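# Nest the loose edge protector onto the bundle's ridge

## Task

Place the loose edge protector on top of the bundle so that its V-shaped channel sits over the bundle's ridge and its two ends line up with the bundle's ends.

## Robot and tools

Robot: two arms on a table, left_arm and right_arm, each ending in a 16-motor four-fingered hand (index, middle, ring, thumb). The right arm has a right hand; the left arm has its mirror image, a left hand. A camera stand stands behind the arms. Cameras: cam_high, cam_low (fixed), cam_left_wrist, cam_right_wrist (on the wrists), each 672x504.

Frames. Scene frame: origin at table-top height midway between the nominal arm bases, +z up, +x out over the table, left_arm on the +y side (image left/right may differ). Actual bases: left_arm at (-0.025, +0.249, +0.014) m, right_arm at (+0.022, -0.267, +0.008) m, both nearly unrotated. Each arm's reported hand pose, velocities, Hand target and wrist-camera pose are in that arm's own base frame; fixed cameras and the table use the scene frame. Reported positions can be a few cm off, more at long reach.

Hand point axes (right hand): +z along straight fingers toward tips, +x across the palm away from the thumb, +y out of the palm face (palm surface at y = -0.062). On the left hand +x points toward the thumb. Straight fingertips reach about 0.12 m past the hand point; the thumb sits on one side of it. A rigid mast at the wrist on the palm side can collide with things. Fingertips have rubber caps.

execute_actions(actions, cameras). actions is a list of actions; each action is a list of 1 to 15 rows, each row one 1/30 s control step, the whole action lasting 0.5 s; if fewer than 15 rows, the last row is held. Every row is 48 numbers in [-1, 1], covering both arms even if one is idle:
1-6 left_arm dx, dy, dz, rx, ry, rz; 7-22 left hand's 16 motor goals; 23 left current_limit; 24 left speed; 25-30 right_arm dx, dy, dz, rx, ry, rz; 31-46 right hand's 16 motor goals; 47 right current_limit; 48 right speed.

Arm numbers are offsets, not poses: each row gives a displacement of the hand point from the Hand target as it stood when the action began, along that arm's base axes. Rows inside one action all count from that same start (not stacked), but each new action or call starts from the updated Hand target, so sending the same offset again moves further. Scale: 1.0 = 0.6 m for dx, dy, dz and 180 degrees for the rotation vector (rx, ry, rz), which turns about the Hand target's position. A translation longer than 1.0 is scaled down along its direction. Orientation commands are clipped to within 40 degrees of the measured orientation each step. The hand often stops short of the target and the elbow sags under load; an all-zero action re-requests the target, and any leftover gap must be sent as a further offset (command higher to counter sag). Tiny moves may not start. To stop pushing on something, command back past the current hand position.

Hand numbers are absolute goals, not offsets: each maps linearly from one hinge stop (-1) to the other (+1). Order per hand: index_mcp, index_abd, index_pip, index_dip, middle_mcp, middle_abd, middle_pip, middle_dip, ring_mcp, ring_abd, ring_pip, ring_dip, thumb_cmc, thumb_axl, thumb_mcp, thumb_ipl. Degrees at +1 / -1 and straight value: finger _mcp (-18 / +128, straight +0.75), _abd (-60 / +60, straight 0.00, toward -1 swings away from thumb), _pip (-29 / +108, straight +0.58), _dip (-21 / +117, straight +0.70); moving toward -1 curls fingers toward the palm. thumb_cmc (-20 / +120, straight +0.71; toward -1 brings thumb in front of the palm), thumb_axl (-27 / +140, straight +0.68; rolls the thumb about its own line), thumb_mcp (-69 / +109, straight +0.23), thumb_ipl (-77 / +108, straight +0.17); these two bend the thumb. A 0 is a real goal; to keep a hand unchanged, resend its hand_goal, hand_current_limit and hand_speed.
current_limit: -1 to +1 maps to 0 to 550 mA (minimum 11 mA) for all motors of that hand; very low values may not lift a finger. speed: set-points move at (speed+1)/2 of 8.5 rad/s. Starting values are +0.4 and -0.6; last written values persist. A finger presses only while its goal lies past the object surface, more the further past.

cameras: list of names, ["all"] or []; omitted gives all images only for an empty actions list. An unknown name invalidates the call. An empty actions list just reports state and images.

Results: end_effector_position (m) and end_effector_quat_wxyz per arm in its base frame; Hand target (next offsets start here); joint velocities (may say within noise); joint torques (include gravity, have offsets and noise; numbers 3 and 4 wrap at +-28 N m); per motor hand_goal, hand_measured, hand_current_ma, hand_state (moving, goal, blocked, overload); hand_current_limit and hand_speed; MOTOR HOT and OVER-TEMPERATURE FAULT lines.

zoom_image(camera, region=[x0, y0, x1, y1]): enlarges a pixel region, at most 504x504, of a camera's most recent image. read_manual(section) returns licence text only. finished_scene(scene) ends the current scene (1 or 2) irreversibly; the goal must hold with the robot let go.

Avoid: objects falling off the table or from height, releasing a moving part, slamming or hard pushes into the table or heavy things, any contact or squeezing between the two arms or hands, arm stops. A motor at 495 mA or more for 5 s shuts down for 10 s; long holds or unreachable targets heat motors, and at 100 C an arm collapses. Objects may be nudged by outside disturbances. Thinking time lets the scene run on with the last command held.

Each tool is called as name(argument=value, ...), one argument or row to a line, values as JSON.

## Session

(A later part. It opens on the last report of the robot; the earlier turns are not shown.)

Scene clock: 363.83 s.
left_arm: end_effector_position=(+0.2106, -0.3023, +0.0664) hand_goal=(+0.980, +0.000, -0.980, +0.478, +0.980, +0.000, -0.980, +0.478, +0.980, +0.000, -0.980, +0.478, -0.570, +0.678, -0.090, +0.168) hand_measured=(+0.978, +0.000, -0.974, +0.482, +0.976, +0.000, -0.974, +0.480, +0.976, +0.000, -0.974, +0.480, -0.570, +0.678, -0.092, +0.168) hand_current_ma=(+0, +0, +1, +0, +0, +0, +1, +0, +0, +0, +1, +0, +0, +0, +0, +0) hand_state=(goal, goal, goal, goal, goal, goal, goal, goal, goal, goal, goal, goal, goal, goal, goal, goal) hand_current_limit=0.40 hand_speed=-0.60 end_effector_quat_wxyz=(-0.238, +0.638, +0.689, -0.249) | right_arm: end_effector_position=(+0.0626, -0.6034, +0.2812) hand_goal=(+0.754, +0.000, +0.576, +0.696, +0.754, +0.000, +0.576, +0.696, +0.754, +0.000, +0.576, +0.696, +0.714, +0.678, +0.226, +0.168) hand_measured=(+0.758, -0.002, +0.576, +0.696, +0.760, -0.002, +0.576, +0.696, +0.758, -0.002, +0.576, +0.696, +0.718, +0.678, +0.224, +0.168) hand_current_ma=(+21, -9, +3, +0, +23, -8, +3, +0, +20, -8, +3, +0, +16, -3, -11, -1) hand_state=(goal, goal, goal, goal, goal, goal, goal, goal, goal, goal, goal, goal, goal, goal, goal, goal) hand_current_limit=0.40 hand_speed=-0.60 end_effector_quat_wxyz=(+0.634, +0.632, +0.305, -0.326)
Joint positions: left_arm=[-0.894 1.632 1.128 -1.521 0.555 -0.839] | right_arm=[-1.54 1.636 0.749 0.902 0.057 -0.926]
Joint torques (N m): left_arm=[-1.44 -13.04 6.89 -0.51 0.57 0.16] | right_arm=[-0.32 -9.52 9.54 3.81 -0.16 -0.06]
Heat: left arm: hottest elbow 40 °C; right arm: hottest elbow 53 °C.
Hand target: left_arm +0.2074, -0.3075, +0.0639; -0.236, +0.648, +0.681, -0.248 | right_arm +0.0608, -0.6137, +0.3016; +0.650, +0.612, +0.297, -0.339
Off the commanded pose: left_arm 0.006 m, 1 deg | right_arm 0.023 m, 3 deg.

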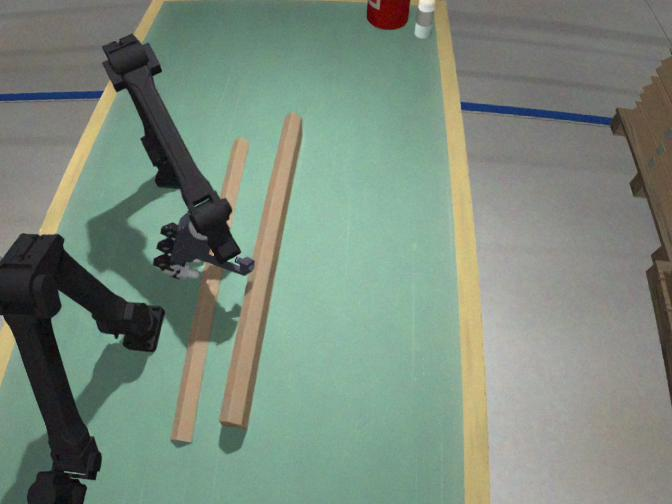

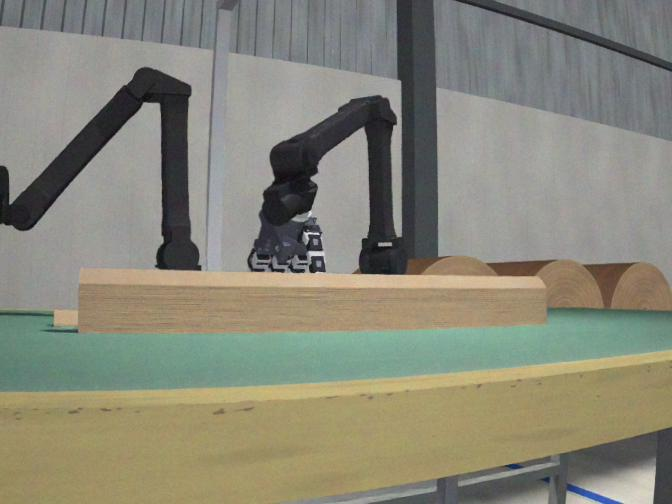

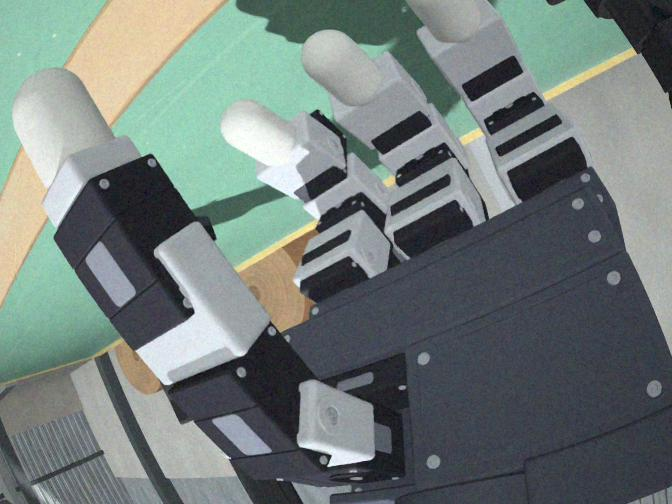

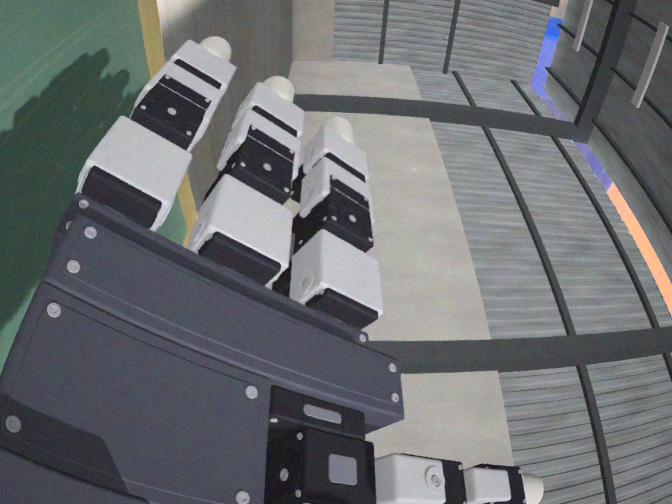

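execute_actions(
  actions=[
    [[-0.022,0,-0.06,0,0,0,0.98,0,-0.98,0.478,0.98,0,-0.98,0.478,0.98,0,-0.98,0.478,-0.571,0.678,-0.09,0.168,0.4,-0.6,0,0,0,0,0,0,0.754,0,0.576,0.696,0.754,0,0.576,0.696,0.754,0,0.576,0.696,0.714,0.678,0.226,0.168,0.4,-0.6]],
  ],
  cameras=["all"],
)

zoom_image(
  camera="cam_high",
  region=[130, 190, 290, 310],
)

zoom_image(
  camera="cam_low",
  region=[200, 180, 400, 330],
)

Scene clock: 384.07 s.
left_arm: end_effector_position=(+0.1989, -0.3052, +0.0314) hand_goal=(+0.980, +0.000, -0.980, +0.478, +0.980, +0.000, -0.980, +0.478, +0.980, +0.000, -0.980, +0.478, -0.570, +0.678, -0.090, +0.168) hand_measured=(+0.978, +0.000, -0.974, +0.482, +0.976, +0.000, -0.974, +0.480, +0.976, +0.000, -0.974, +0.480, -0.570, +0.678, -0.092, +0.168) hand_current_ma=(+0, +0, +1, +0, +0, +0, +1, +0, +0, +0, +1, +0, +0, +0, +0, +0) hand_state=(goal, goal, goal, goal, goal, goal, goal, goal, goal, goal, goal, goal, goal, goal, goal, goal) hand_current_limit=0.40 hand_speed=-0.60 end_effector_quat_wxyz=(-0.232, +0.648, +0.681, -0.250) | right_arm: end_effector_position=(+0.0626, -0.6034, +0.2812) hand_goal=(+0.754, +0.000, +0.576, +0.696, +0.754, +0.000, +0.576, +0.696, +0.754, +0.000, +0.576, +0.696, +0.714, +0.678, +0.226, +0.168) hand_measured=(+0.758, -0.002, +0.576, +0.696, +0.760, -0.002, +0.576, +0.696, +0.758, -0.002, +0.576, +0.696, +0.718, +0.678, +0.224, +0.168) hand_current_ma=(+21, -9, +3, +0, +23, -8, +3, +0, +20, -8, +3, +0, +16, -3, -11, -1) hand_state=(goal, goal, goal, goal, goal, goal, goal, goal, goal, goal, goal, goal, goal, goal, goal, goal) hand_current_limit=0.40 hand_speed=-0.60 end_effector_quat_wxyz=(+0.634, +0.632, +0.305, -0.326)
Joint positions: left_arm=[-0.92 1.659 1.059 -1.406 0.563 -0.842] | right_arm=[-1.54 1.636 0.749 0.902 0.057 -0.926]
Joint torques (N m): left_arm=[-1.26 -12.75 6.41 -0.39 0.69 -0.07] | right_arm=[-0.26 -9.52 9.52 3.79 -0.17 -0.06]
Heat: left arm: hottest elbow 38 °C; right arm: hottest elbow 51 °C.
Hand target: left_arm +0.1943, -0.3075, +0.0280; -0.236, +0.648, +0.681, -0.248 | right_arm +0.0608, -0.6137, +0.3016; +0.650, +0.612, +0.297, -0.339
Off the commanded pose: left_arm 0.006 m, 1 deg | right_arm 0.023 m, 3 deg.

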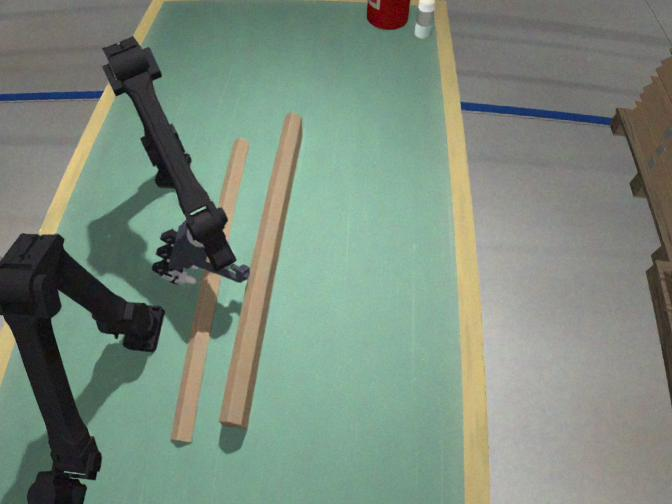

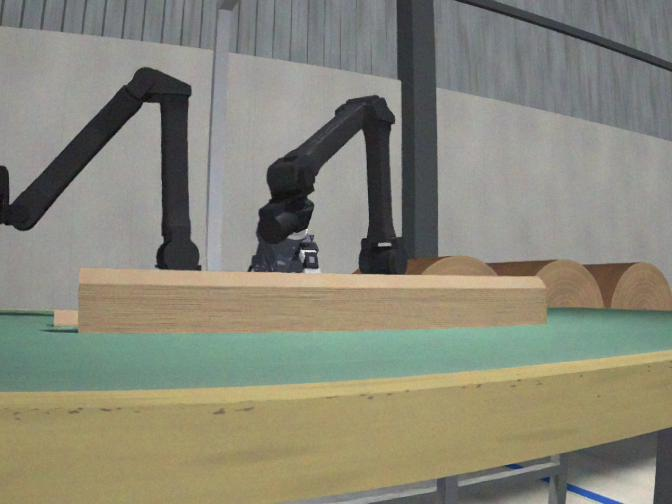

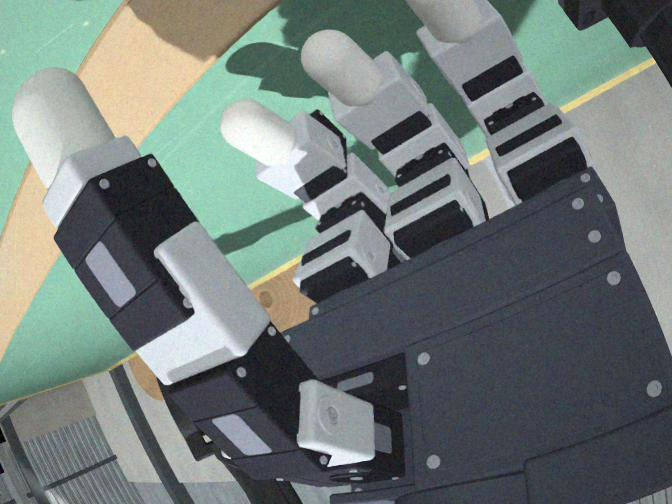

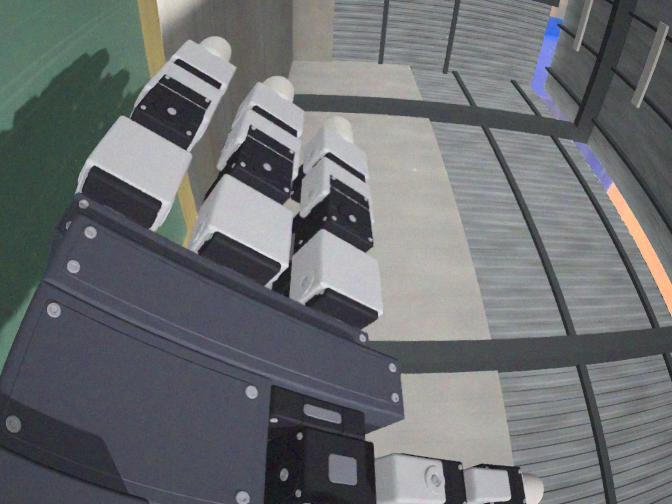

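Scaled by 3.150 from the camera's 672x504 image, which has a finer 960x720 frame.

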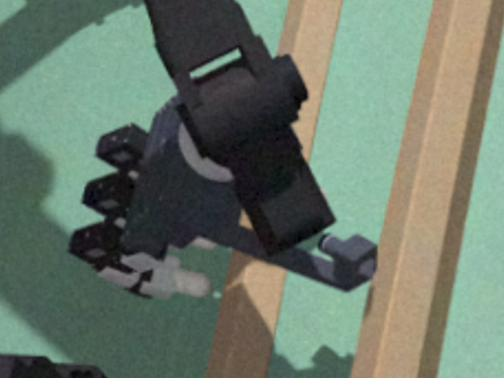

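Scaled by 2.520 from the camera's 672x504 image, which has a finer 960x720 frame.

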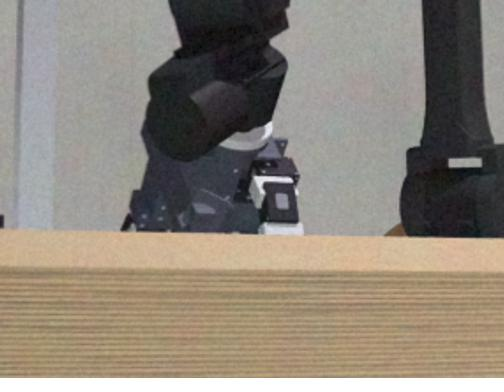

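execute_actions(
  actions=[
    [[-0.01,0,-0.042,0,0,0,0.98,0,-0.98,0.478,0.98,0,-0.98,0.478,0.98,0,-0.98,0.478,-0.571,0.678,-0.09,0.168,0.4,-0.6,0,0,0,0,0,0,0.754,0,0.576,0.696,0.754,0,0.576,0.696,0.754,0,0.576,0.696,0.714,0.678,0.226,0.168,0.4,-0.6]],
  ],
  cameras=["cam_high","cam_left_wrist"],
)

zoom_image(
  camera="cam_high",
  region=[130, 190, 290, 310],
)

Scene clock: 393.30 s.
left_arm: end_effector_position=(+0.1929, -0.3071, +0.0101) hand_goal=(+0.980, +0.000, -0.980, +0.478, +0.980, +0.000, -0.980, +0.478, +0.980, +0.000, -0.980, +0.478, -0.570, +0.678, -0.090, +0.168) hand_measured=(+0.976, +0.000, -0.982, +0.478, +0.976, +0.000, -0.976, +0.480, +0.976, +0.000, -0.974, +0.480, -0.570, +0.678, -0.092, +0.168) hand_current_ma=(+0, +0, +0, +0, +0, +0, +0, +0, +0, +0, +1, +0, +0, +0, +0, +0) hand_state=(goal, goal, goal, goal, goal, goal, goal, goal, goal, goal, goal, goal, goal, goal, goal, goal) hand_current_limit=0.40 hand_speed=-0.60 end_effector_quat_wxyz=(-0.229, +0.649, +0.680, -0.251) | right_arm: end_effector_position=(+0.0626, -0.6034, +0.2812) hand_goal=(+0.754, +0.000, +0.576, +0.696, +0.754, +0.000, +0.576, +0.696, +0.754, +0.000, +0.576, +0.696, +0.714, +0.678, +0.226, +0.168) hand_measured=(+0.758, -0.002, +0.576, +0.696, +0.760, -0.002, +0.576, +0.696, +0.758, -0.002, +0.576, +0.696, +0.718, +0.678, +0.224, +0.168) hand_current_ma=(+21, -9, +3, +0, +23, -8, +3, +0, +20, -8, +3, +0, +16, -3, -11, -1) hand_state=(goal, goal, goal, goal, goal, goal, goal, goal, goal, goal, goal, goal, goal, goal, goal, goal) hand_current_limit=0.40 hand_speed=-0.60 end_effector_quat_wxyz=(+0.634, +0.632, +0.305, -0.326)
Joint positions: left_arm=[-0.935 1.683 1.025 -1.334 0.569 -0.856] | right_arm=[-1.54 1.636 0.749 0.902 0.057 -0.926]
Joint torques (N m): left_arm=[-1.32 -11.75 5.83 -0.18 0.66 -0.08] | right_arm=[-0.26 -9.47 9.54 3.79 -0.18 -0.06]
Heat: left arm: hottest elbow 37 °C; right arm: hottest elbow 50 °C.
Hand target: left_arm +0.1883, -0.3075, +0.0028; -0.236, +0.648, +0.681, -0.248 | right_arm +0.0608, -0.6137, +0.3016; +0.650, +0.612, +0.297, -0.339
Off the commanded pose: left_arm 0.009 m, 1 deg | right_arm 0.023 m, 3 deg.
Images, in order (width x height): cam_high 672x504, cam_left_wrist 672x504.

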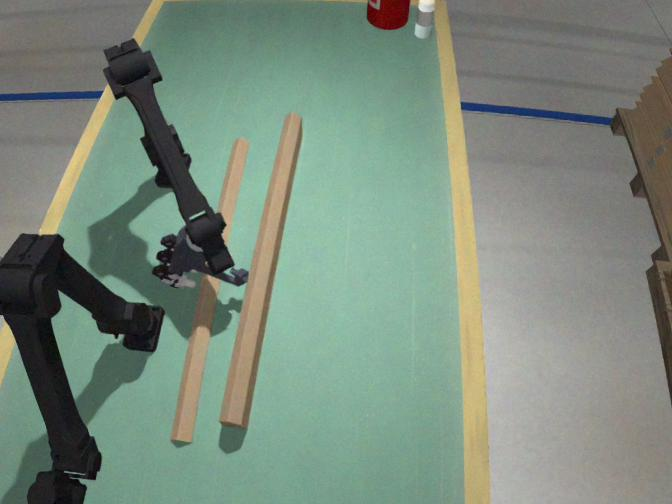

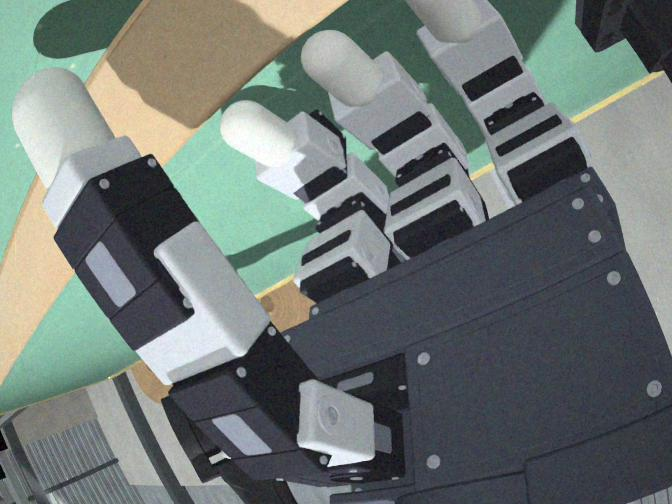

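Scaled by 3.150 from the camera's 672x504 image, which has a finer 960x720 frame.

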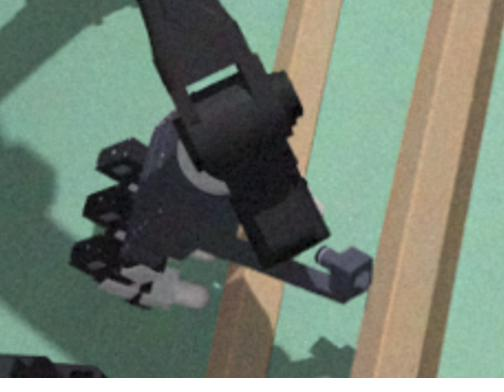

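execute_actions(
  actions=[
    [[0,0,0.002,0,0,0,0.85,0,-0.98,0.478,0.85,0,-0.98,0.478,0.85,0,-0.98,0.478,-0.571,0.678,-0.2,0.168,0.4,-0.85,0,0,0,0,0,0,0.754,0,0.576,0.696,0.754,0,0.576,0.696,0.754,0,0.576,0.696,0.714,0.678,0.226,0.168,0.4,-0.6]],
    [[0,0,0,0,0,0,0.75,0,-0.98,0.478,0.75,0,-0.98,0.478,0.75,0,-0.98,0.478,-0.571,0.678,-0.25,0.168,0.4,-0.85,0,0,0,0,0,0,0.754,0,0.576,0.696,0.754,0,0.576,0.696,0.754,0,0.576,0.696,0.714,0.678,0.226,0.168,0.4,-0.6]],
  ],
  cameras=["cam_high","cam_left_wrist"],
)

zoom_image(
  camera="cam_left_wrist",
  region=[0, 0, 400, 300],
)

Scene clock: 400.17 s.
left_arm: end_effector_position=(+0.1911, -0.3078, +0.0105) hand_goal=(+0.750, +0.000, -0.980, +0.478, +0.750, +0.000, -0.980, +0.478, +0.750, +0.000, -0.980, +0.478, -0.570, +0.678, -0.250, +0.168) hand_measured=(+0.764, +0.000, -0.990, +0.478, +0.756, +0.000, -0.982, +0.480, +0.760, +0.000, -0.976, +0.480, -0.570, +0.678, -0.236, +0.170) hand_current_ma=(+4, +0, -2, +0, +1, +0, +0, +0, +2, +0, +0, +0, +0, +0, +5, +0) hand_state=(goal, goal, goal, goal, goal, goal, goal, goal, goal, goal, goal, goal, goal, goal, goal, goal) hand_current_limit=0.40 hand_speed=-0.85 end_effector_quat_wxyz=(-0.231, +0.645, +0.683, -0.255) | right_arm: end_effector_position=(+0.0626, -0.6034, +0.2812) hand_goal=(+0.754, +0.000, +0.576, +0.696, +0.754, +0.000, +0.576, +0.696, +0.754, +0.000, +0.576, +0.696, +0.714, +0.678, +0.226, +0.168) hand_measured=(+0.758, -0.002, +0.576, +0.696, +0.760, -0.002, +0.576, +0.696, +0.758, -0.002, +0.576, +0.696, +0.718, +0.678, +0.224, +0.168) hand_current_ma=(+21, -9, +3, +0, +23, -8, +3, +0, +20, -8, +3, +0, +16, -3, -11, -1) hand_state=(goal, goal, goal, goal, goal, goal, goal, goal, goal, goal, goal, goal, goal, goal, goal, goal) hand_current_limit=0.40 hand_speed=-0.60 end_effector_quat_wxyz=(+0.634, +0.632, +0.305, -0.326)
Joint positions: left_arm=[-0.935 1.683 1.025 -1.333 0.58 -0.865] | right_arm=[-1.54 1.636 0.749 0.902 0.057 -0.926]
Joint torques (N m): left_arm=[-1.32 -12.28 5.87 -0.35 0.19 0.02] | right_arm=[-0.21 -9.52 9.54 3.81 -0.17 -0.06]
Heat: left arm: hottest elbow 37 °C; right arm: hottest elbow 49 °C.
Hand target: left_arm +0.1884, -0.3076, +0.0040; -0.236, +0.648, +0.681, -0.248 | right_arm +0.0608, -0.6137, +0.3016; +0.650, +0.612, +0.297, -0.339
Off the commanded pose: left_arm 0.007 m, 1 deg | right_arm 0.023 m, 3 deg.
Images, in order (width x height): cam_high 672x504, cam_left_wrist 672x504.

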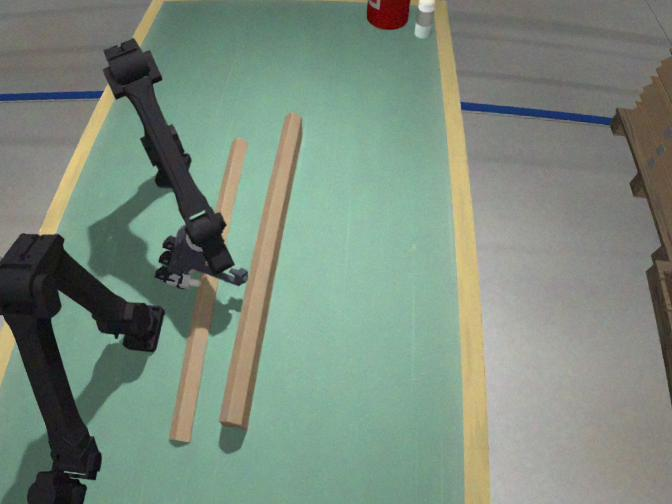

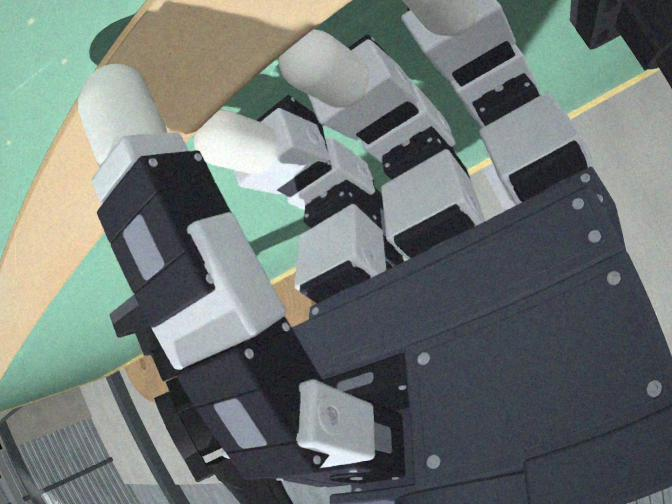

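Scaled by 1.260 from the camera's 672x504 image, which has a finer 960x720 frame.

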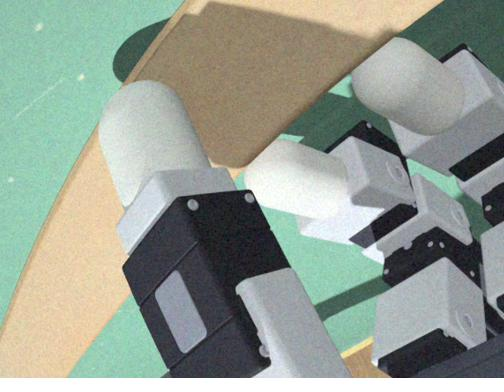

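execute_actions(
  actions=[
    [[0,0,0.002,0,0,0,0.65,0,-0.99,0.478,0.65,0,-0.99,0.478,0.65,0,-0.99,0.478,-0.571,0.678,-0.35,0.168,0.4,-0.85,0,0,0,0,0,0,0.754,0,0.576,0.696,0.754,0,0.576,0.696,0.754,0,0.576,0.696,0.714,0.678,0.226,0.168,0.4,-0.6]],
    [[0,0,0,0,0,0,0.60,0,-0.99,0.478,0.6,0,-0.99,0.478,0.6,0,-0.99,0.478,-0.571,0.678,-0.4,0.168,0.4,-0.85,0,0,0,0,0,0,0.754,0,0.576,0.696,0.754,0,0.576,0.696,0.754,0,0.576,0.696,0.714,0.678,0.226,0.168,0.4,-0.6]],
  ],
  cameras=["cam_high","cam_left_wrist"],
)

zoom_image(
  camera="cam_left_wrist",
  region=[0, 0, 400, 300],
)

Scene clock: 405.00 s.
left_arm: end_effector_position=(+0.1912, -0.3076, +0.0104) hand_goal=(+0.600, +0.000, -0.990, +0.478, +0.600, +0.000, -0.990, +0.478, +0.600, +0.000, -0.990, +0.478, -0.570, +0.678, -0.400, +0.168) hand_measured=(+0.626, +0.000, -0.992, +0.478, +0.632, +0.000, -0.988, +0.480, +0.640, +0.000, -0.982, +0.480, -0.570, +0.678, -0.254, +0.200) hand_current_ma=(+13, +0, +0, +0, +20, +0, +0, +0, +29, +0, +1, +0, +0, +0, +385, +31) hand_state=(blocked, goal, goal, goal, blocked, goal, goal, goal, blocked, goal, goal, goal, goal, goal, blocked, blocked) hand_current_limit=0.40 hand_speed=-0.85 end_effector_quat_wxyz=(-0.231, +0.646, +0.683, -0.253) | right_arm: end_effector_position=(+0.0626, -0.6034, +0.2812) hand_goal=(+0.754, +0.000, +0.576, +0.696, +0.754, +0.000, +0.576, +0.696, +0.754, +0.000, +0.576, +0.696, +0.714, +0.678, +0.226, +0.168) hand_measured=(+0.758, -0.002, +0.576, +0.696, +0.760, -0.002, +0.576, +0.696, +0.758, -0.002, +0.576, +0.696, +0.718, +0.678, +0.224, +0.168) hand_current_ma=(+21, -9, +3, +0, +23, -8, +3, +0, +20, -8, +3, +0, +16, -3, -11, -1) hand_state=(goal, goal, goal, goal, goal, goal, goal, goal, goal, goal, goal, goal, goal, goal, goal, goal) hand_current_limit=0.40 hand_speed=-0.60 end_effector_quat_wxyz=(+0.634, +0.632, +0.305, -0.326)
Joint positions: left_arm=[-0.936 1.683 1.025 -1.333 0.576 -0.865] | right_arm=[-1.54 1.636 0.749 0.902 0.057 -0.926]
Joint torques (N m): left_arm=[-1.08 -12.45 6.04 -0.57 0.34 0] | right_arm=[-0.26 -9.41 9.52 3.81 -0.18 -0.05]
Heat: left arm: hottest elbow 37 °C; right arm: hottest elbow 49 °C.
Hand target: left_arm +0.1884, -0.3075, +0.0052; -0.236, +0.648, +0.681, -0.248 | right_arm +0.0608, -0.6137, +0.3016; +0.650, +0.612, +0.297, -0.339
Off the commanded pose: left_arm 0.006 m, 1 deg | right_arm 0.023 m, 3 deg.
Images, in order (width x height): cam_high 672x504, cam_left_wrist 672x504.

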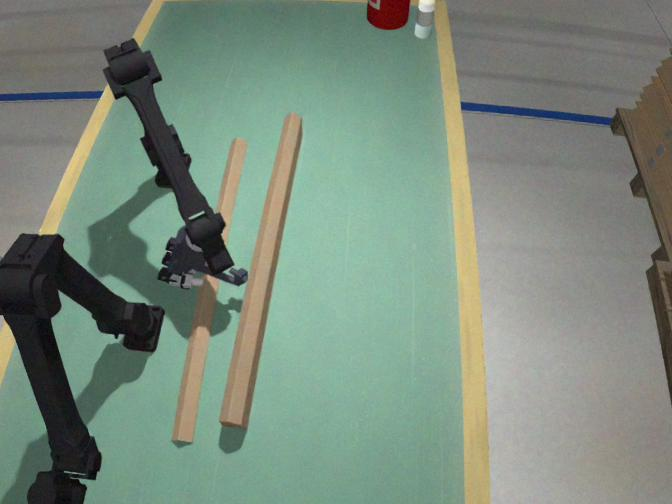

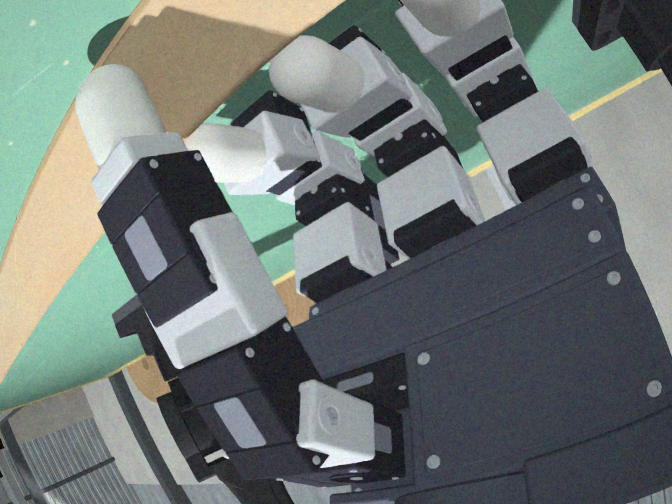

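Scaled by 1.260 from the camera's 672x504 image, which has a finer 960x720 frame.

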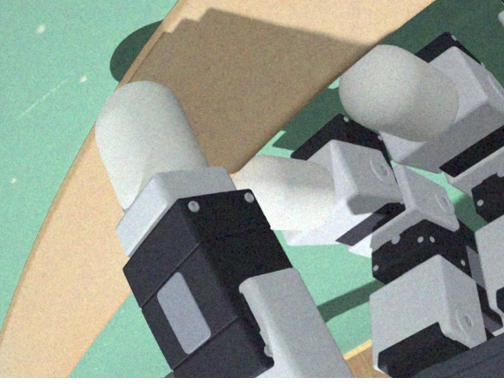

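execute_actions(
  actions=[
    [[0,0,0.002,0,0,0,0.4,0,-0.99,0.478,0.4,0,-0.99,0.478,0.4,0,-0.99,0.478,-0.571,0.678,-0.5,0.1,0.5,-0.85,0,0,0,0,0,0,0.754,0,0.576,0.696,0.754,0,0.576,0.696,0.754,0,0.576,0.696,0.714,0.678,0.226,0.168,0.4,-0.6]],
    [[0,0,0,0,0,0,0.3,0,-0.99,0.478,0.3,0,-0.99,0.478,0.3,0,-0.99,0.478,-0.571,0.678,-0.5,0.1,0.5,-0.85,0,0,0,0,0,0,0.754,0,0.576,0.696,0.754,0,0.576,0.696,0.754,0,0.576,0.696,0.714,0.678,0.226,0.168,0.4,-0.6]],
  ],
  cameras=["cam_high","cam_left_wrist"],
)

zoom_image(
  camera="cam_left_wrist",
  region=[0, 0, 400, 300],
)

Scene clock: 410.00 s.
left_arm: end_effector_position=(+0.1905, -0.3078, +0.0108) hand_goal=(+0.300, +0.000, -0.990, +0.478, +0.300, +0.000, -0.990, +0.478, +0.300, +0.000, -0.990, +0.478, -0.570, +0.678, -0.500, +0.100) hand_measured=(+0.386, +0.000, -0.980, +0.480, +0.354, +0.000, -0.994, +0.478, +0.338, +0.000, -0.992, +0.478, -0.570, +0.682, -0.284, +0.164) hand_current_ma=(+130, +0, +2, +0, +53, +0, +0, +0, +27, +0, +0, +0, +0, +1, +413, +115) hand_state=(blocked, goal, goal, goal, blocked, goal, goal, goal, blocked, goal, goal, goal, goal, goal, blocked, blocked) hand_current_limit=0.50 hand_speed=-0.85 end_effector_quat_wxyz=(-0.231, +0.648, +0.681, -0.250) | right_arm: end_effector_position=(+0.0626, -0.6034, +0.2812) hand_goal=(+0.754, +0.000, +0.576, +0.696, +0.754, +0.000, +0.576, +0.696, +0.754, +0.000, +0.576, +0.696, +0.714, +0.678, +0.226, +0.168) hand_measured=(+0.758, -0.002, +0.576, +0.696, +0.760, -0.002, +0.576, +0.696, +0.758, -0.002, +0.576, +0.696, +0.718, +0.678, +0.224, +0.168) hand_current_ma=(+21, -9, +3, +0, +23, -8, +3, +0, +20, -8, +3, +0, +16, -3, -11, -1) hand_state=(goal, goal, goal, goal, goal, goal, goal, goal, goal, goal, goal, goal, goal, goal, goal, goal) hand_current_limit=0.40 hand_speed=-0.60 end_effector_quat_wxyz=(+0.634, +0.632, +0.305, -0.326)
Joint positions: left_arm=[-0.941 1.681 1.025 -1.334 0.571 -0.866] | right_arm=[-1.54 1.636 0.749 0.902 0.057 -0.926]
Joint torques (N m): left_arm=[-0.73 -12.28 6.22 -0.59 0.51 0] | right_arm=[-0.21 -9.47 9.54 3.82 -0.17 -0.06]
Heat: left arm: hottest elbow 37 °C; right arm: hottest elbow 49 °C.
Hand target: left_arm +0.1882, -0.3075, +0.0064; -0.236, +0.648, +0.681, -0.248 | right_arm +0.0608, -0.6137, +0.3016; +0.650, +0.612, +0.297, -0.339
Off the commanded pose: left_arm 0.005 m, 1 deg | right_arm 0.023 m, 3 deg.
Images, in order (width x height): cam_high 672x504, cam_left_wrist 672x504.

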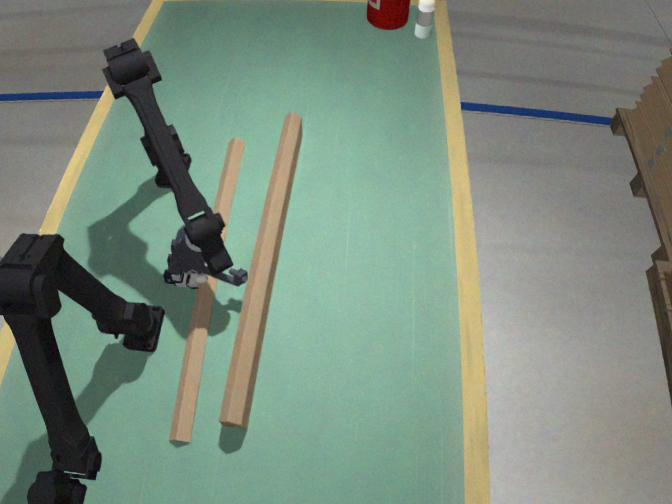

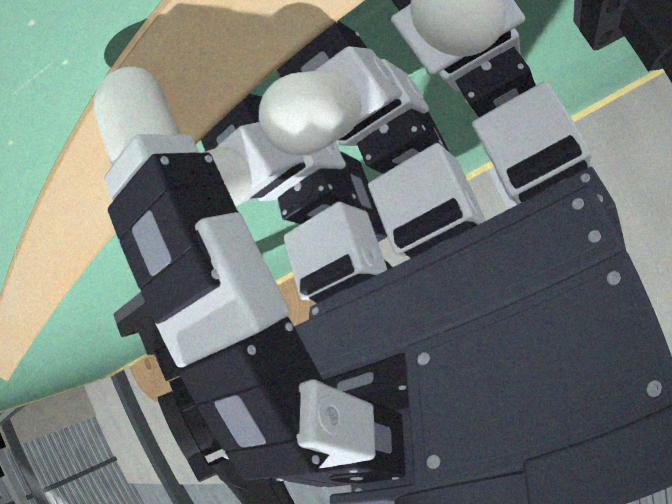

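Scaled by 1.260 from the camera's 672x504 image, which has a finer 960x720 frame.

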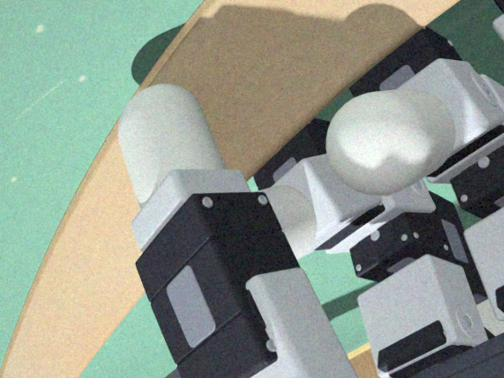

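execute_actions(
  actions=[
    [[0,0,0.0,0,0,0,0.95,0,-0.88,0.232,0.95,0,-0.88,0.232,0.95,0,-0.88,0.232,-0.571,0.678,-0.1,0.168,0.4,-0.6,0,0,0,0,0,0,0.754,0,0.576,0.696,0.754,0,0.576,0.696,0.754,0,0.576,0.696,0.714,0.678,0.226,0.168,0.4,-0.6]],
    [[0,0,0.05,0,0.0278,0,0.99,0,-0.88,0.232,0.99,0,-0.88,0.232,0.99,0,-0.88,0.232,-0.571,0.678,-0.056,0.168,0.4,-0.6,0,0,0,0,0,0,0.754,0,0.576,0.696,0.754,0,0.576,0.696,0.754,0,0.576,0.696,0.714,0.678,0.226,0.168,0.4,-0.6]],
    [[0,0,-0.03,0,0,0,0.99,0,-0.88,0.232,0.99,0,-0.88,0.232,0.99,0,-0.88,0.232,-0.571,0.678,-0.056,0.168,0.4,-0.6,0,0,0,0,0,0,0.754,0,0.576,0.696,0.754,0,0.576,0.696,0.754,0,0.576,0.696,0.714,0.678,0.226,0.168,0.4,-0.6]],
  ],
  cameras=["cam_high","cam_left_wrist","cam_low"],
)

zoom_image(
  camera="cam_left_wrist",
  region=[0, 0, 400, 300],
)

zoom_image(
  camera="cam_high",
  region=[130, 190, 290, 310],
)

Scene clock: 483.90 s.
left_arm: end_effector_position=(+0.1767, -0.3000, +0.0179) hand_goal=(+0.990, +0.000, -0.880, +0.232, +0.990, +0.000, -0.880, +0.232, +0.990, +0.000, -0.880, +0.232, -0.570, +0.678, -0.056, +0.168) hand_measured=(+0.978, +0.002, -0.882, +0.236, +0.976, +0.000, -0.882, +0.236, +0.976, +0.000, -0.882, +0.236, -0.568, +0.680, -0.060, +0.170) hand_current_ma=(-3, +0, +0, +0, -4, +0, +0, +0, -4, +0, +0, +0, +0, +0, -1, +0) hand_state=(goal, goal, goal, goal, goal, goal, goal, goal, goal, goal, goal, goal, goal, goal, goal, goal) hand_current_limit=0.40 hand_speed=-0.60 end_effector_quat_wxyz=(-0.279, +0.634, +0.669, -0.270) | right_arm: end_effector_position=(+0.0626, -0.6034, +0.2812) hand_goal=(+0.754, +0.000, +0.576, +0.696, +0.754, +0.000, +0.576, +0.696, +0.754, +0.000, +0.576, +0.696, +0.714, +0.678, +0.226, +0.168) hand_measured=(+0.758, -0.002, +0.576, +0.696, +0.760, -0.002, +0.576, +0.696, +0.758, -0.002, +0.576, +0.696, +0.718, +0.678, +0.224, +0.168) hand_current_ma=(+21, -9, +3, +0, +23, -8, +3, +0, +20, -8, +3, +0, +16, -3, -11, -1) hand_state=(goal, goal, goal, goal, goal, goal, goal, goal, goal, goal, goal, goal, goal, goal, goal, goal) hand_current_limit=0.40 hand_speed=-0.60 end_effector_quat_wxyz=(+0.634, +0.632, +0.305, -0.326)
Joint positions: left_arm=[-0.93 1.711 1.053 -1.455 0.615 -0.807] | right_arm=[-1.54 1.636 0.749 0.902 0.057 -0.926]
Joint torques (N m): left_arm=[1.26 -12.75 7.98 -0.75 0.73 0.18] | right_arm=[-0.26 -9.47 9.52 3.79 -0.18 -0.06]
Heat: left arm: hottest elbow 35 °C; right arm: hottest elbow 47 °C.
Hand target: left_arm +0.1883, -0.3074, +0.0184; -0.266, +0.636, +0.670, -0.276 | right_arm +0.0608, -0.6137, +0.3016; +0.650, +0.612, +0.297, -0.339
Off the commanded pose: left_arm 0.014 m, 2 deg | right_arm 0.023 m, 3 deg.
Images, in order (width x height): cam_high 672x504, cam_low 672x504, cam_left_wrist 672x504.

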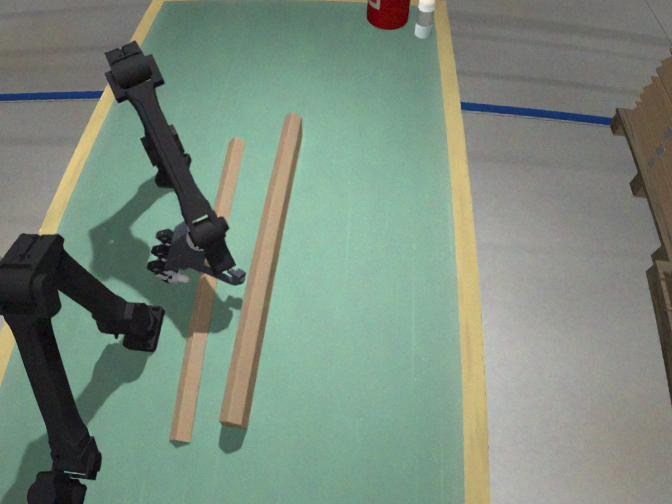

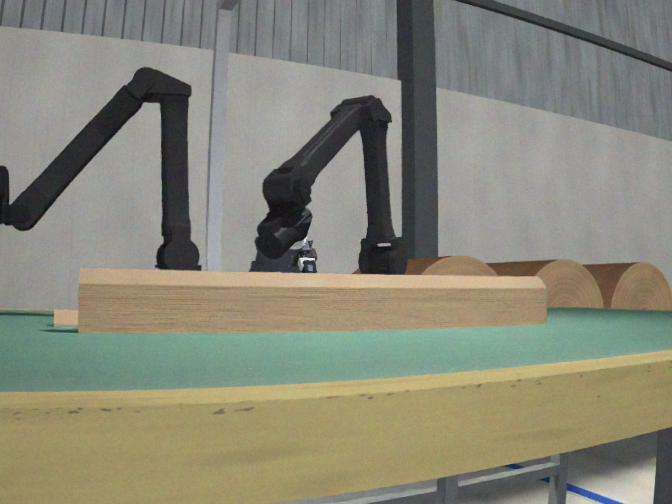

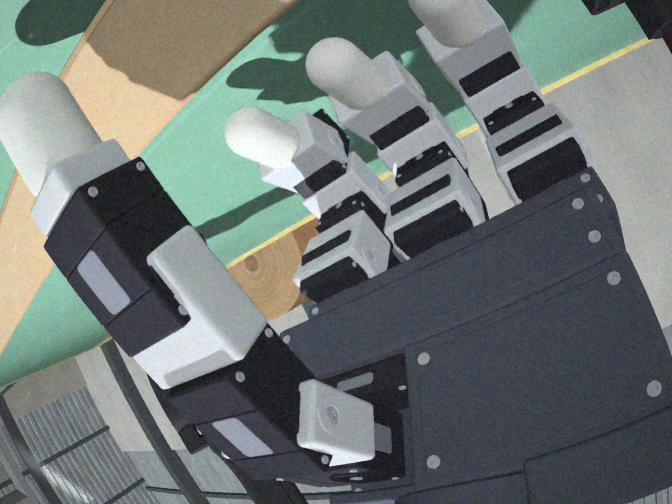

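Scaled by 1.260 from the camera's 672x504 image, which has a finer 960x720 frame.

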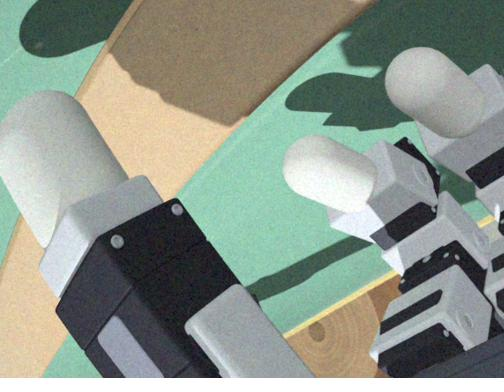

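Scaled by 3.150 from the camera's 672x504 image, which has a finer 960x720 frame.

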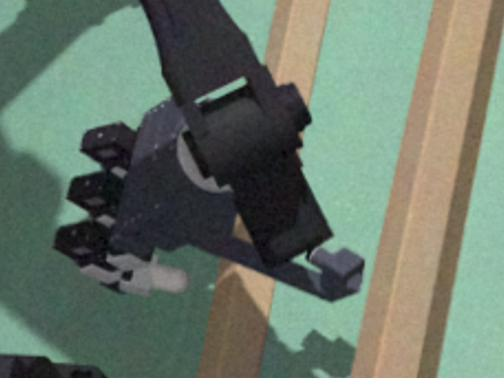

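execute_actions(
  actions=[
    [[0.02,0,-0.015,0,0,0,0.99,0,-0.88,0.232,0.99,0,-0.88,0.232,0.99,0,-0.88,0.232,-0.571,0.678,-0.056,0.168,0.4,-0.6,0,0,0,0,0,0,0.754,0,0.576,0.696,0.754,0,0.576,0.696,0.754,0,0.576,0.696,0.714,0.678,0.226,0.168,0.4,-0.6]],
  ],
  cameras=["cam_high","cam_left_wrist"],
)

zoom_image(
  camera="cam_left_wrist",
  region=[0, 0, 400, 300],
)

Scene clock: 490.87 s.
left_arm: end_effector_position=(+0.1826, -0.2972, +0.0101) hand_goal=(+0.990, +0.000, -0.880, +0.232, +0.990, +0.000, -0.880, +0.232, +0.990, +0.000, -0.880, +0.232, -0.570, +0.678, -0.056, +0.168) hand_measured=(+0.978, +0.002, -0.882, +0.236, +0.976, +0.000, -0.882, +0.236, +0.976, +0.000, -0.882, +0.236, -0.568, +0.680, -0.060, +0.170) hand_current_ma=(-3, +0, +0, +0, -4, +0, +0, +0, -4, +0, +0, +0, +0, +0, -1, +0) hand_state=(goal, goal, goal, goal, goal, goal, goal, goal, goal, goal, goal, goal, goal, goal, goal, goal) hand_current_limit=0.40 hand_speed=-0.60 end_effector_quat_wxyz=(-0.280, +0.637, +0.665, -0.272) | right_arm: end_effector_position=(+0.0626, -0.6034, +0.2812) hand_goal=(+0.754, +0.000, +0.576, +0.696, +0.754, +0.000, +0.576, +0.696, +0.754, +0.000, +0.576, +0.696, +0.714, +0.678, +0.226, +0.168) hand_measured=(+0.758, -0.002, +0.576, +0.696, +0.760, -0.002, +0.576, +0.696, +0.758, -0.002, +0.576, +0.696, +0.718, +0.678, +0.224, +0.168) hand_current_ma=(+21, -9, +3, +0, +23, -8, +3, +0, +20, -8, +3, +0, +16, -3, -11, -1) hand_state=(goal, goal, goal, goal, goal, goal, goal, goal, goal, goal, goal, goal, goal, goal, goal, goal) hand_current_limit=0.40 hand_speed=-0.60 end_effector_quat_wxyz=(+0.634, +0.632, +0.305, -0.326)
Joint positions: left_arm=[-0.912 1.731 1.053 -1.452 0.608 -0.776] | right_arm=[-1.54 1.636 0.749 0.902 0.057 -0.926]
Joint torques (N m): left_arm=[1.44 -11.87 9.33 -0.76 0.55 0.07] | right_arm=[-0.21 -9.47 9.52 3.81 -0.17 -0.06]
Heat: left arm: hottest elbow 36 °C; right arm: hottest elbow 47 °C.
Hand target: left_arm +0.2002, -0.3075, +0.0093; -0.266, +0.636, +0.670, -0.276 | right_arm +0.0608, -0.6137, +0.3016; +0.650, +0.612, +0.297, -0.339
Off the commanded pose: left_arm 0.020 m, 2 deg | right_arm 0.023 m, 3 deg.
Images, in order (width x height): cam_high 672x504, cam_left_wrist 672x504.

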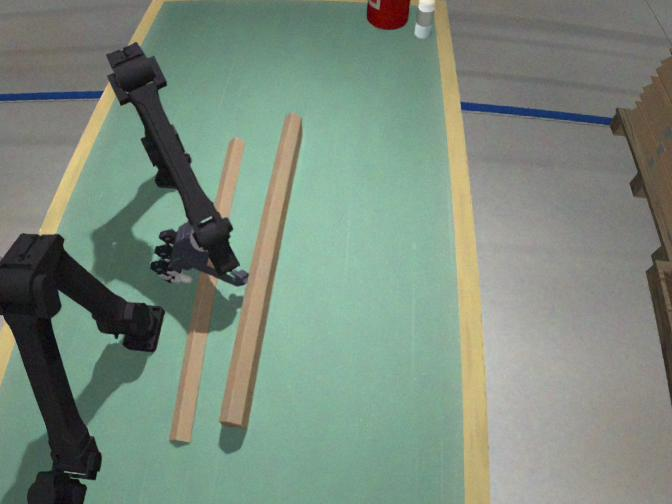

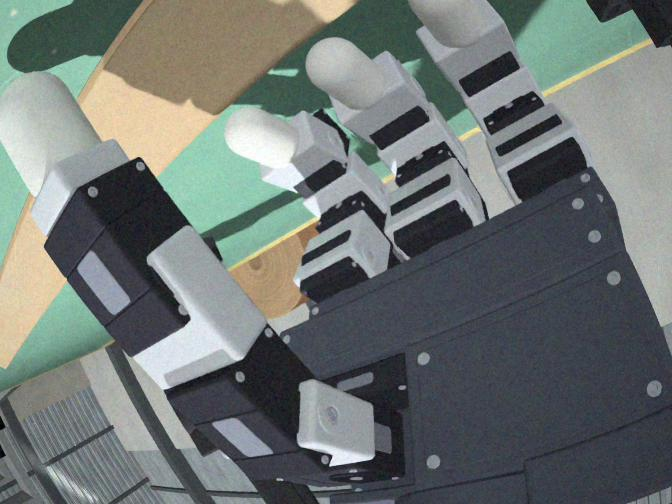

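Scaled by 1.260 from the camera's 672x504 image, which has a finer 960x720 frame.

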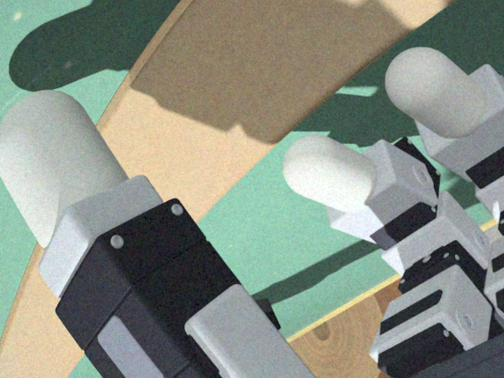

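execute_actions(
  actions=[
    [[0.02,-0.015,-0.012,0,0,0,0.99,0,-0.88,0.232,0.99,0,-0.88,0.232,0.99,0,-0.88,0.232,-0.571,0.678,-0.056,0.168,0.4,-0.6,0,0,0,0,0,0,0.754,0,0.576,0.696,0.754,0,0.576,0.696,0.754,0,0.576,0.696,0.714,0.678,0.226,0.168,0.4,-0.6]],
  ],
  cameras=["cam_high","cam_left_wrist"],
)

zoom_image(
  camera="cam_left_wrist",
  region=[0, 0, 400, 300],
)

Scene clock: 493.73 s.
left_arm: end_effector_position=(+0.1865, -0.3045, +0.0089) hand_goal=(+0.990, +0.000, -0.880, +0.232, +0.990, +0.000, -0.880, +0.232, +0.990, +0.000, -0.880, +0.232, -0.570, +0.678, -0.056, +0.168) hand_measured=(+0.980, +0.002, -0.882, +0.236, +0.976, +0.000, -0.882, +0.236, +0.976, +0.000, -0.882, +0.236, -0.568, +0.680, -0.060, +0.170) hand_current_ma=(-2, +0, +0, +0, -4, +0, +0, +0, -4, +0, +0, +0, +0, +0, -1, +0) hand_state=(goal, goal, goal, goal, goal, goal, goal, goal, goal, goal, goal, goal, goal, goal, goal, goal) hand_current_limit=0.40 hand_speed=-0.60 end_effector_quat_wxyz=(-0.278, +0.647, +0.654, -0.277) | right_arm: end_effector_position=(+0.0626, -0.6034, +0.2812) hand_goal=(+0.754, +0.000, +0.576, +0.696, +0.754, +0.000, +0.576, +0.696, +0.754, +0.000, +0.576, +0.696, +0.714, +0.678, +0.226, +0.168) hand_measured=(+0.758, -0.002, +0.576, +0.696, +0.760, -0.002, +0.576, +0.696, +0.758, -0.002, +0.576, +0.696, +0.718, +0.678, +0.224, +0.168) hand_current_ma=(+21, -9, +3, +0, +23, -8, +3, +0, +20, -8, +3, +0, +16, -3, -11, -1) hand_state=(goal, goal, goal, goal, goal, goal, goal, goal, goal, goal, goal, goal, goal, goal, goal, goal) hand_current_limit=0.40 hand_speed=-0.60 end_effector_quat_wxyz=(+0.634, +0.632, +0.305, -0.326)
Joint positions: left_arm=[-0.912 1.748 1.073 -1.463 0.608 -0.74] | right_arm=[-1.54 1.636 0.749 0.902 0.057 -0.926]
Joint torques (N m): left_arm=[2.43 -9.93 11.02 -0.31 0.37 -0.2] | right_arm=[-0.21 -9.47 9.54 3.81 -0.17 -0.06]
Heat: left arm: hottest elbow 36 °C; right arm: hottest elbow 47 °C.
Hand target: left_arm +0.2123, -0.3165, +0.0022; -0.266, +0.636, +0.670, -0.276 | right_arm +0.0608, -0.6137, +0.3016; +0.650, +0.612, +0.297, -0.339
Off the commanded pose: left_arm 0.029 m, 3 deg | right_arm 0.023 m, 3 deg.
Images, in order (width x height): cam_high 672x504, cam_left_wrist 672x504.

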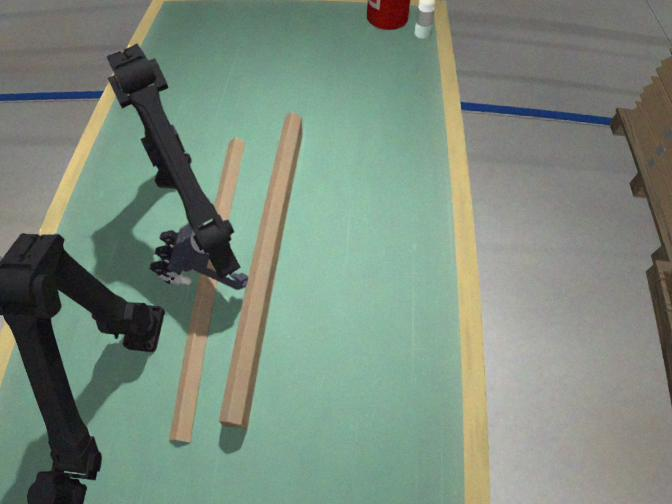

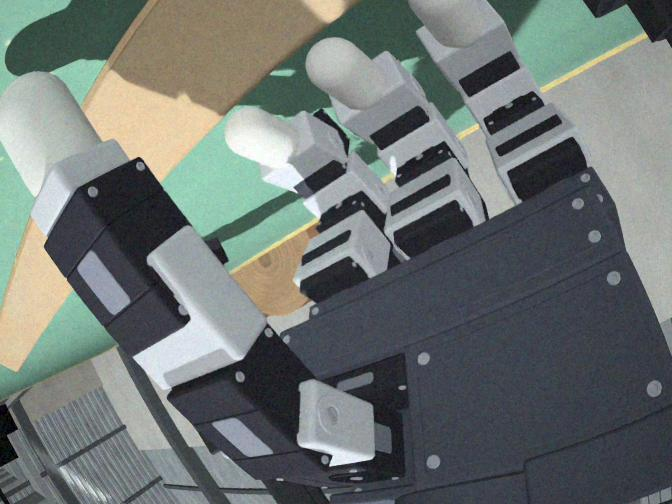

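Scaled by 1.260 from the camera's 672x504 image, which has a finer 960x720 frame.

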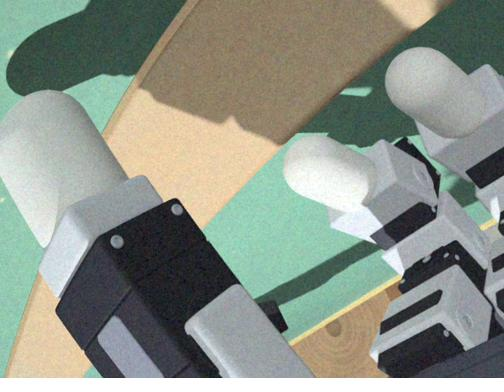

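zoom_image(
  camera="cam_high",
  region=[190, 230, 280, 310],
)

Scaled by 5.600 from the camera's 672x504 image, which has a finer 960x720 frame.

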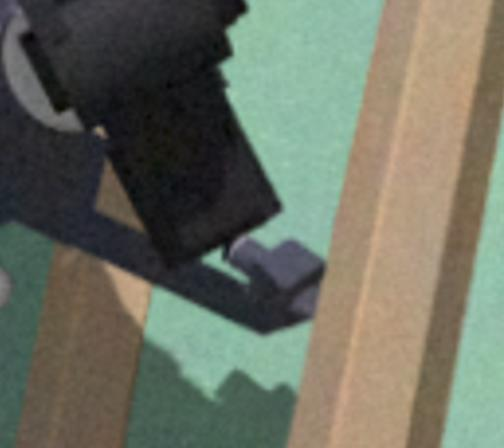

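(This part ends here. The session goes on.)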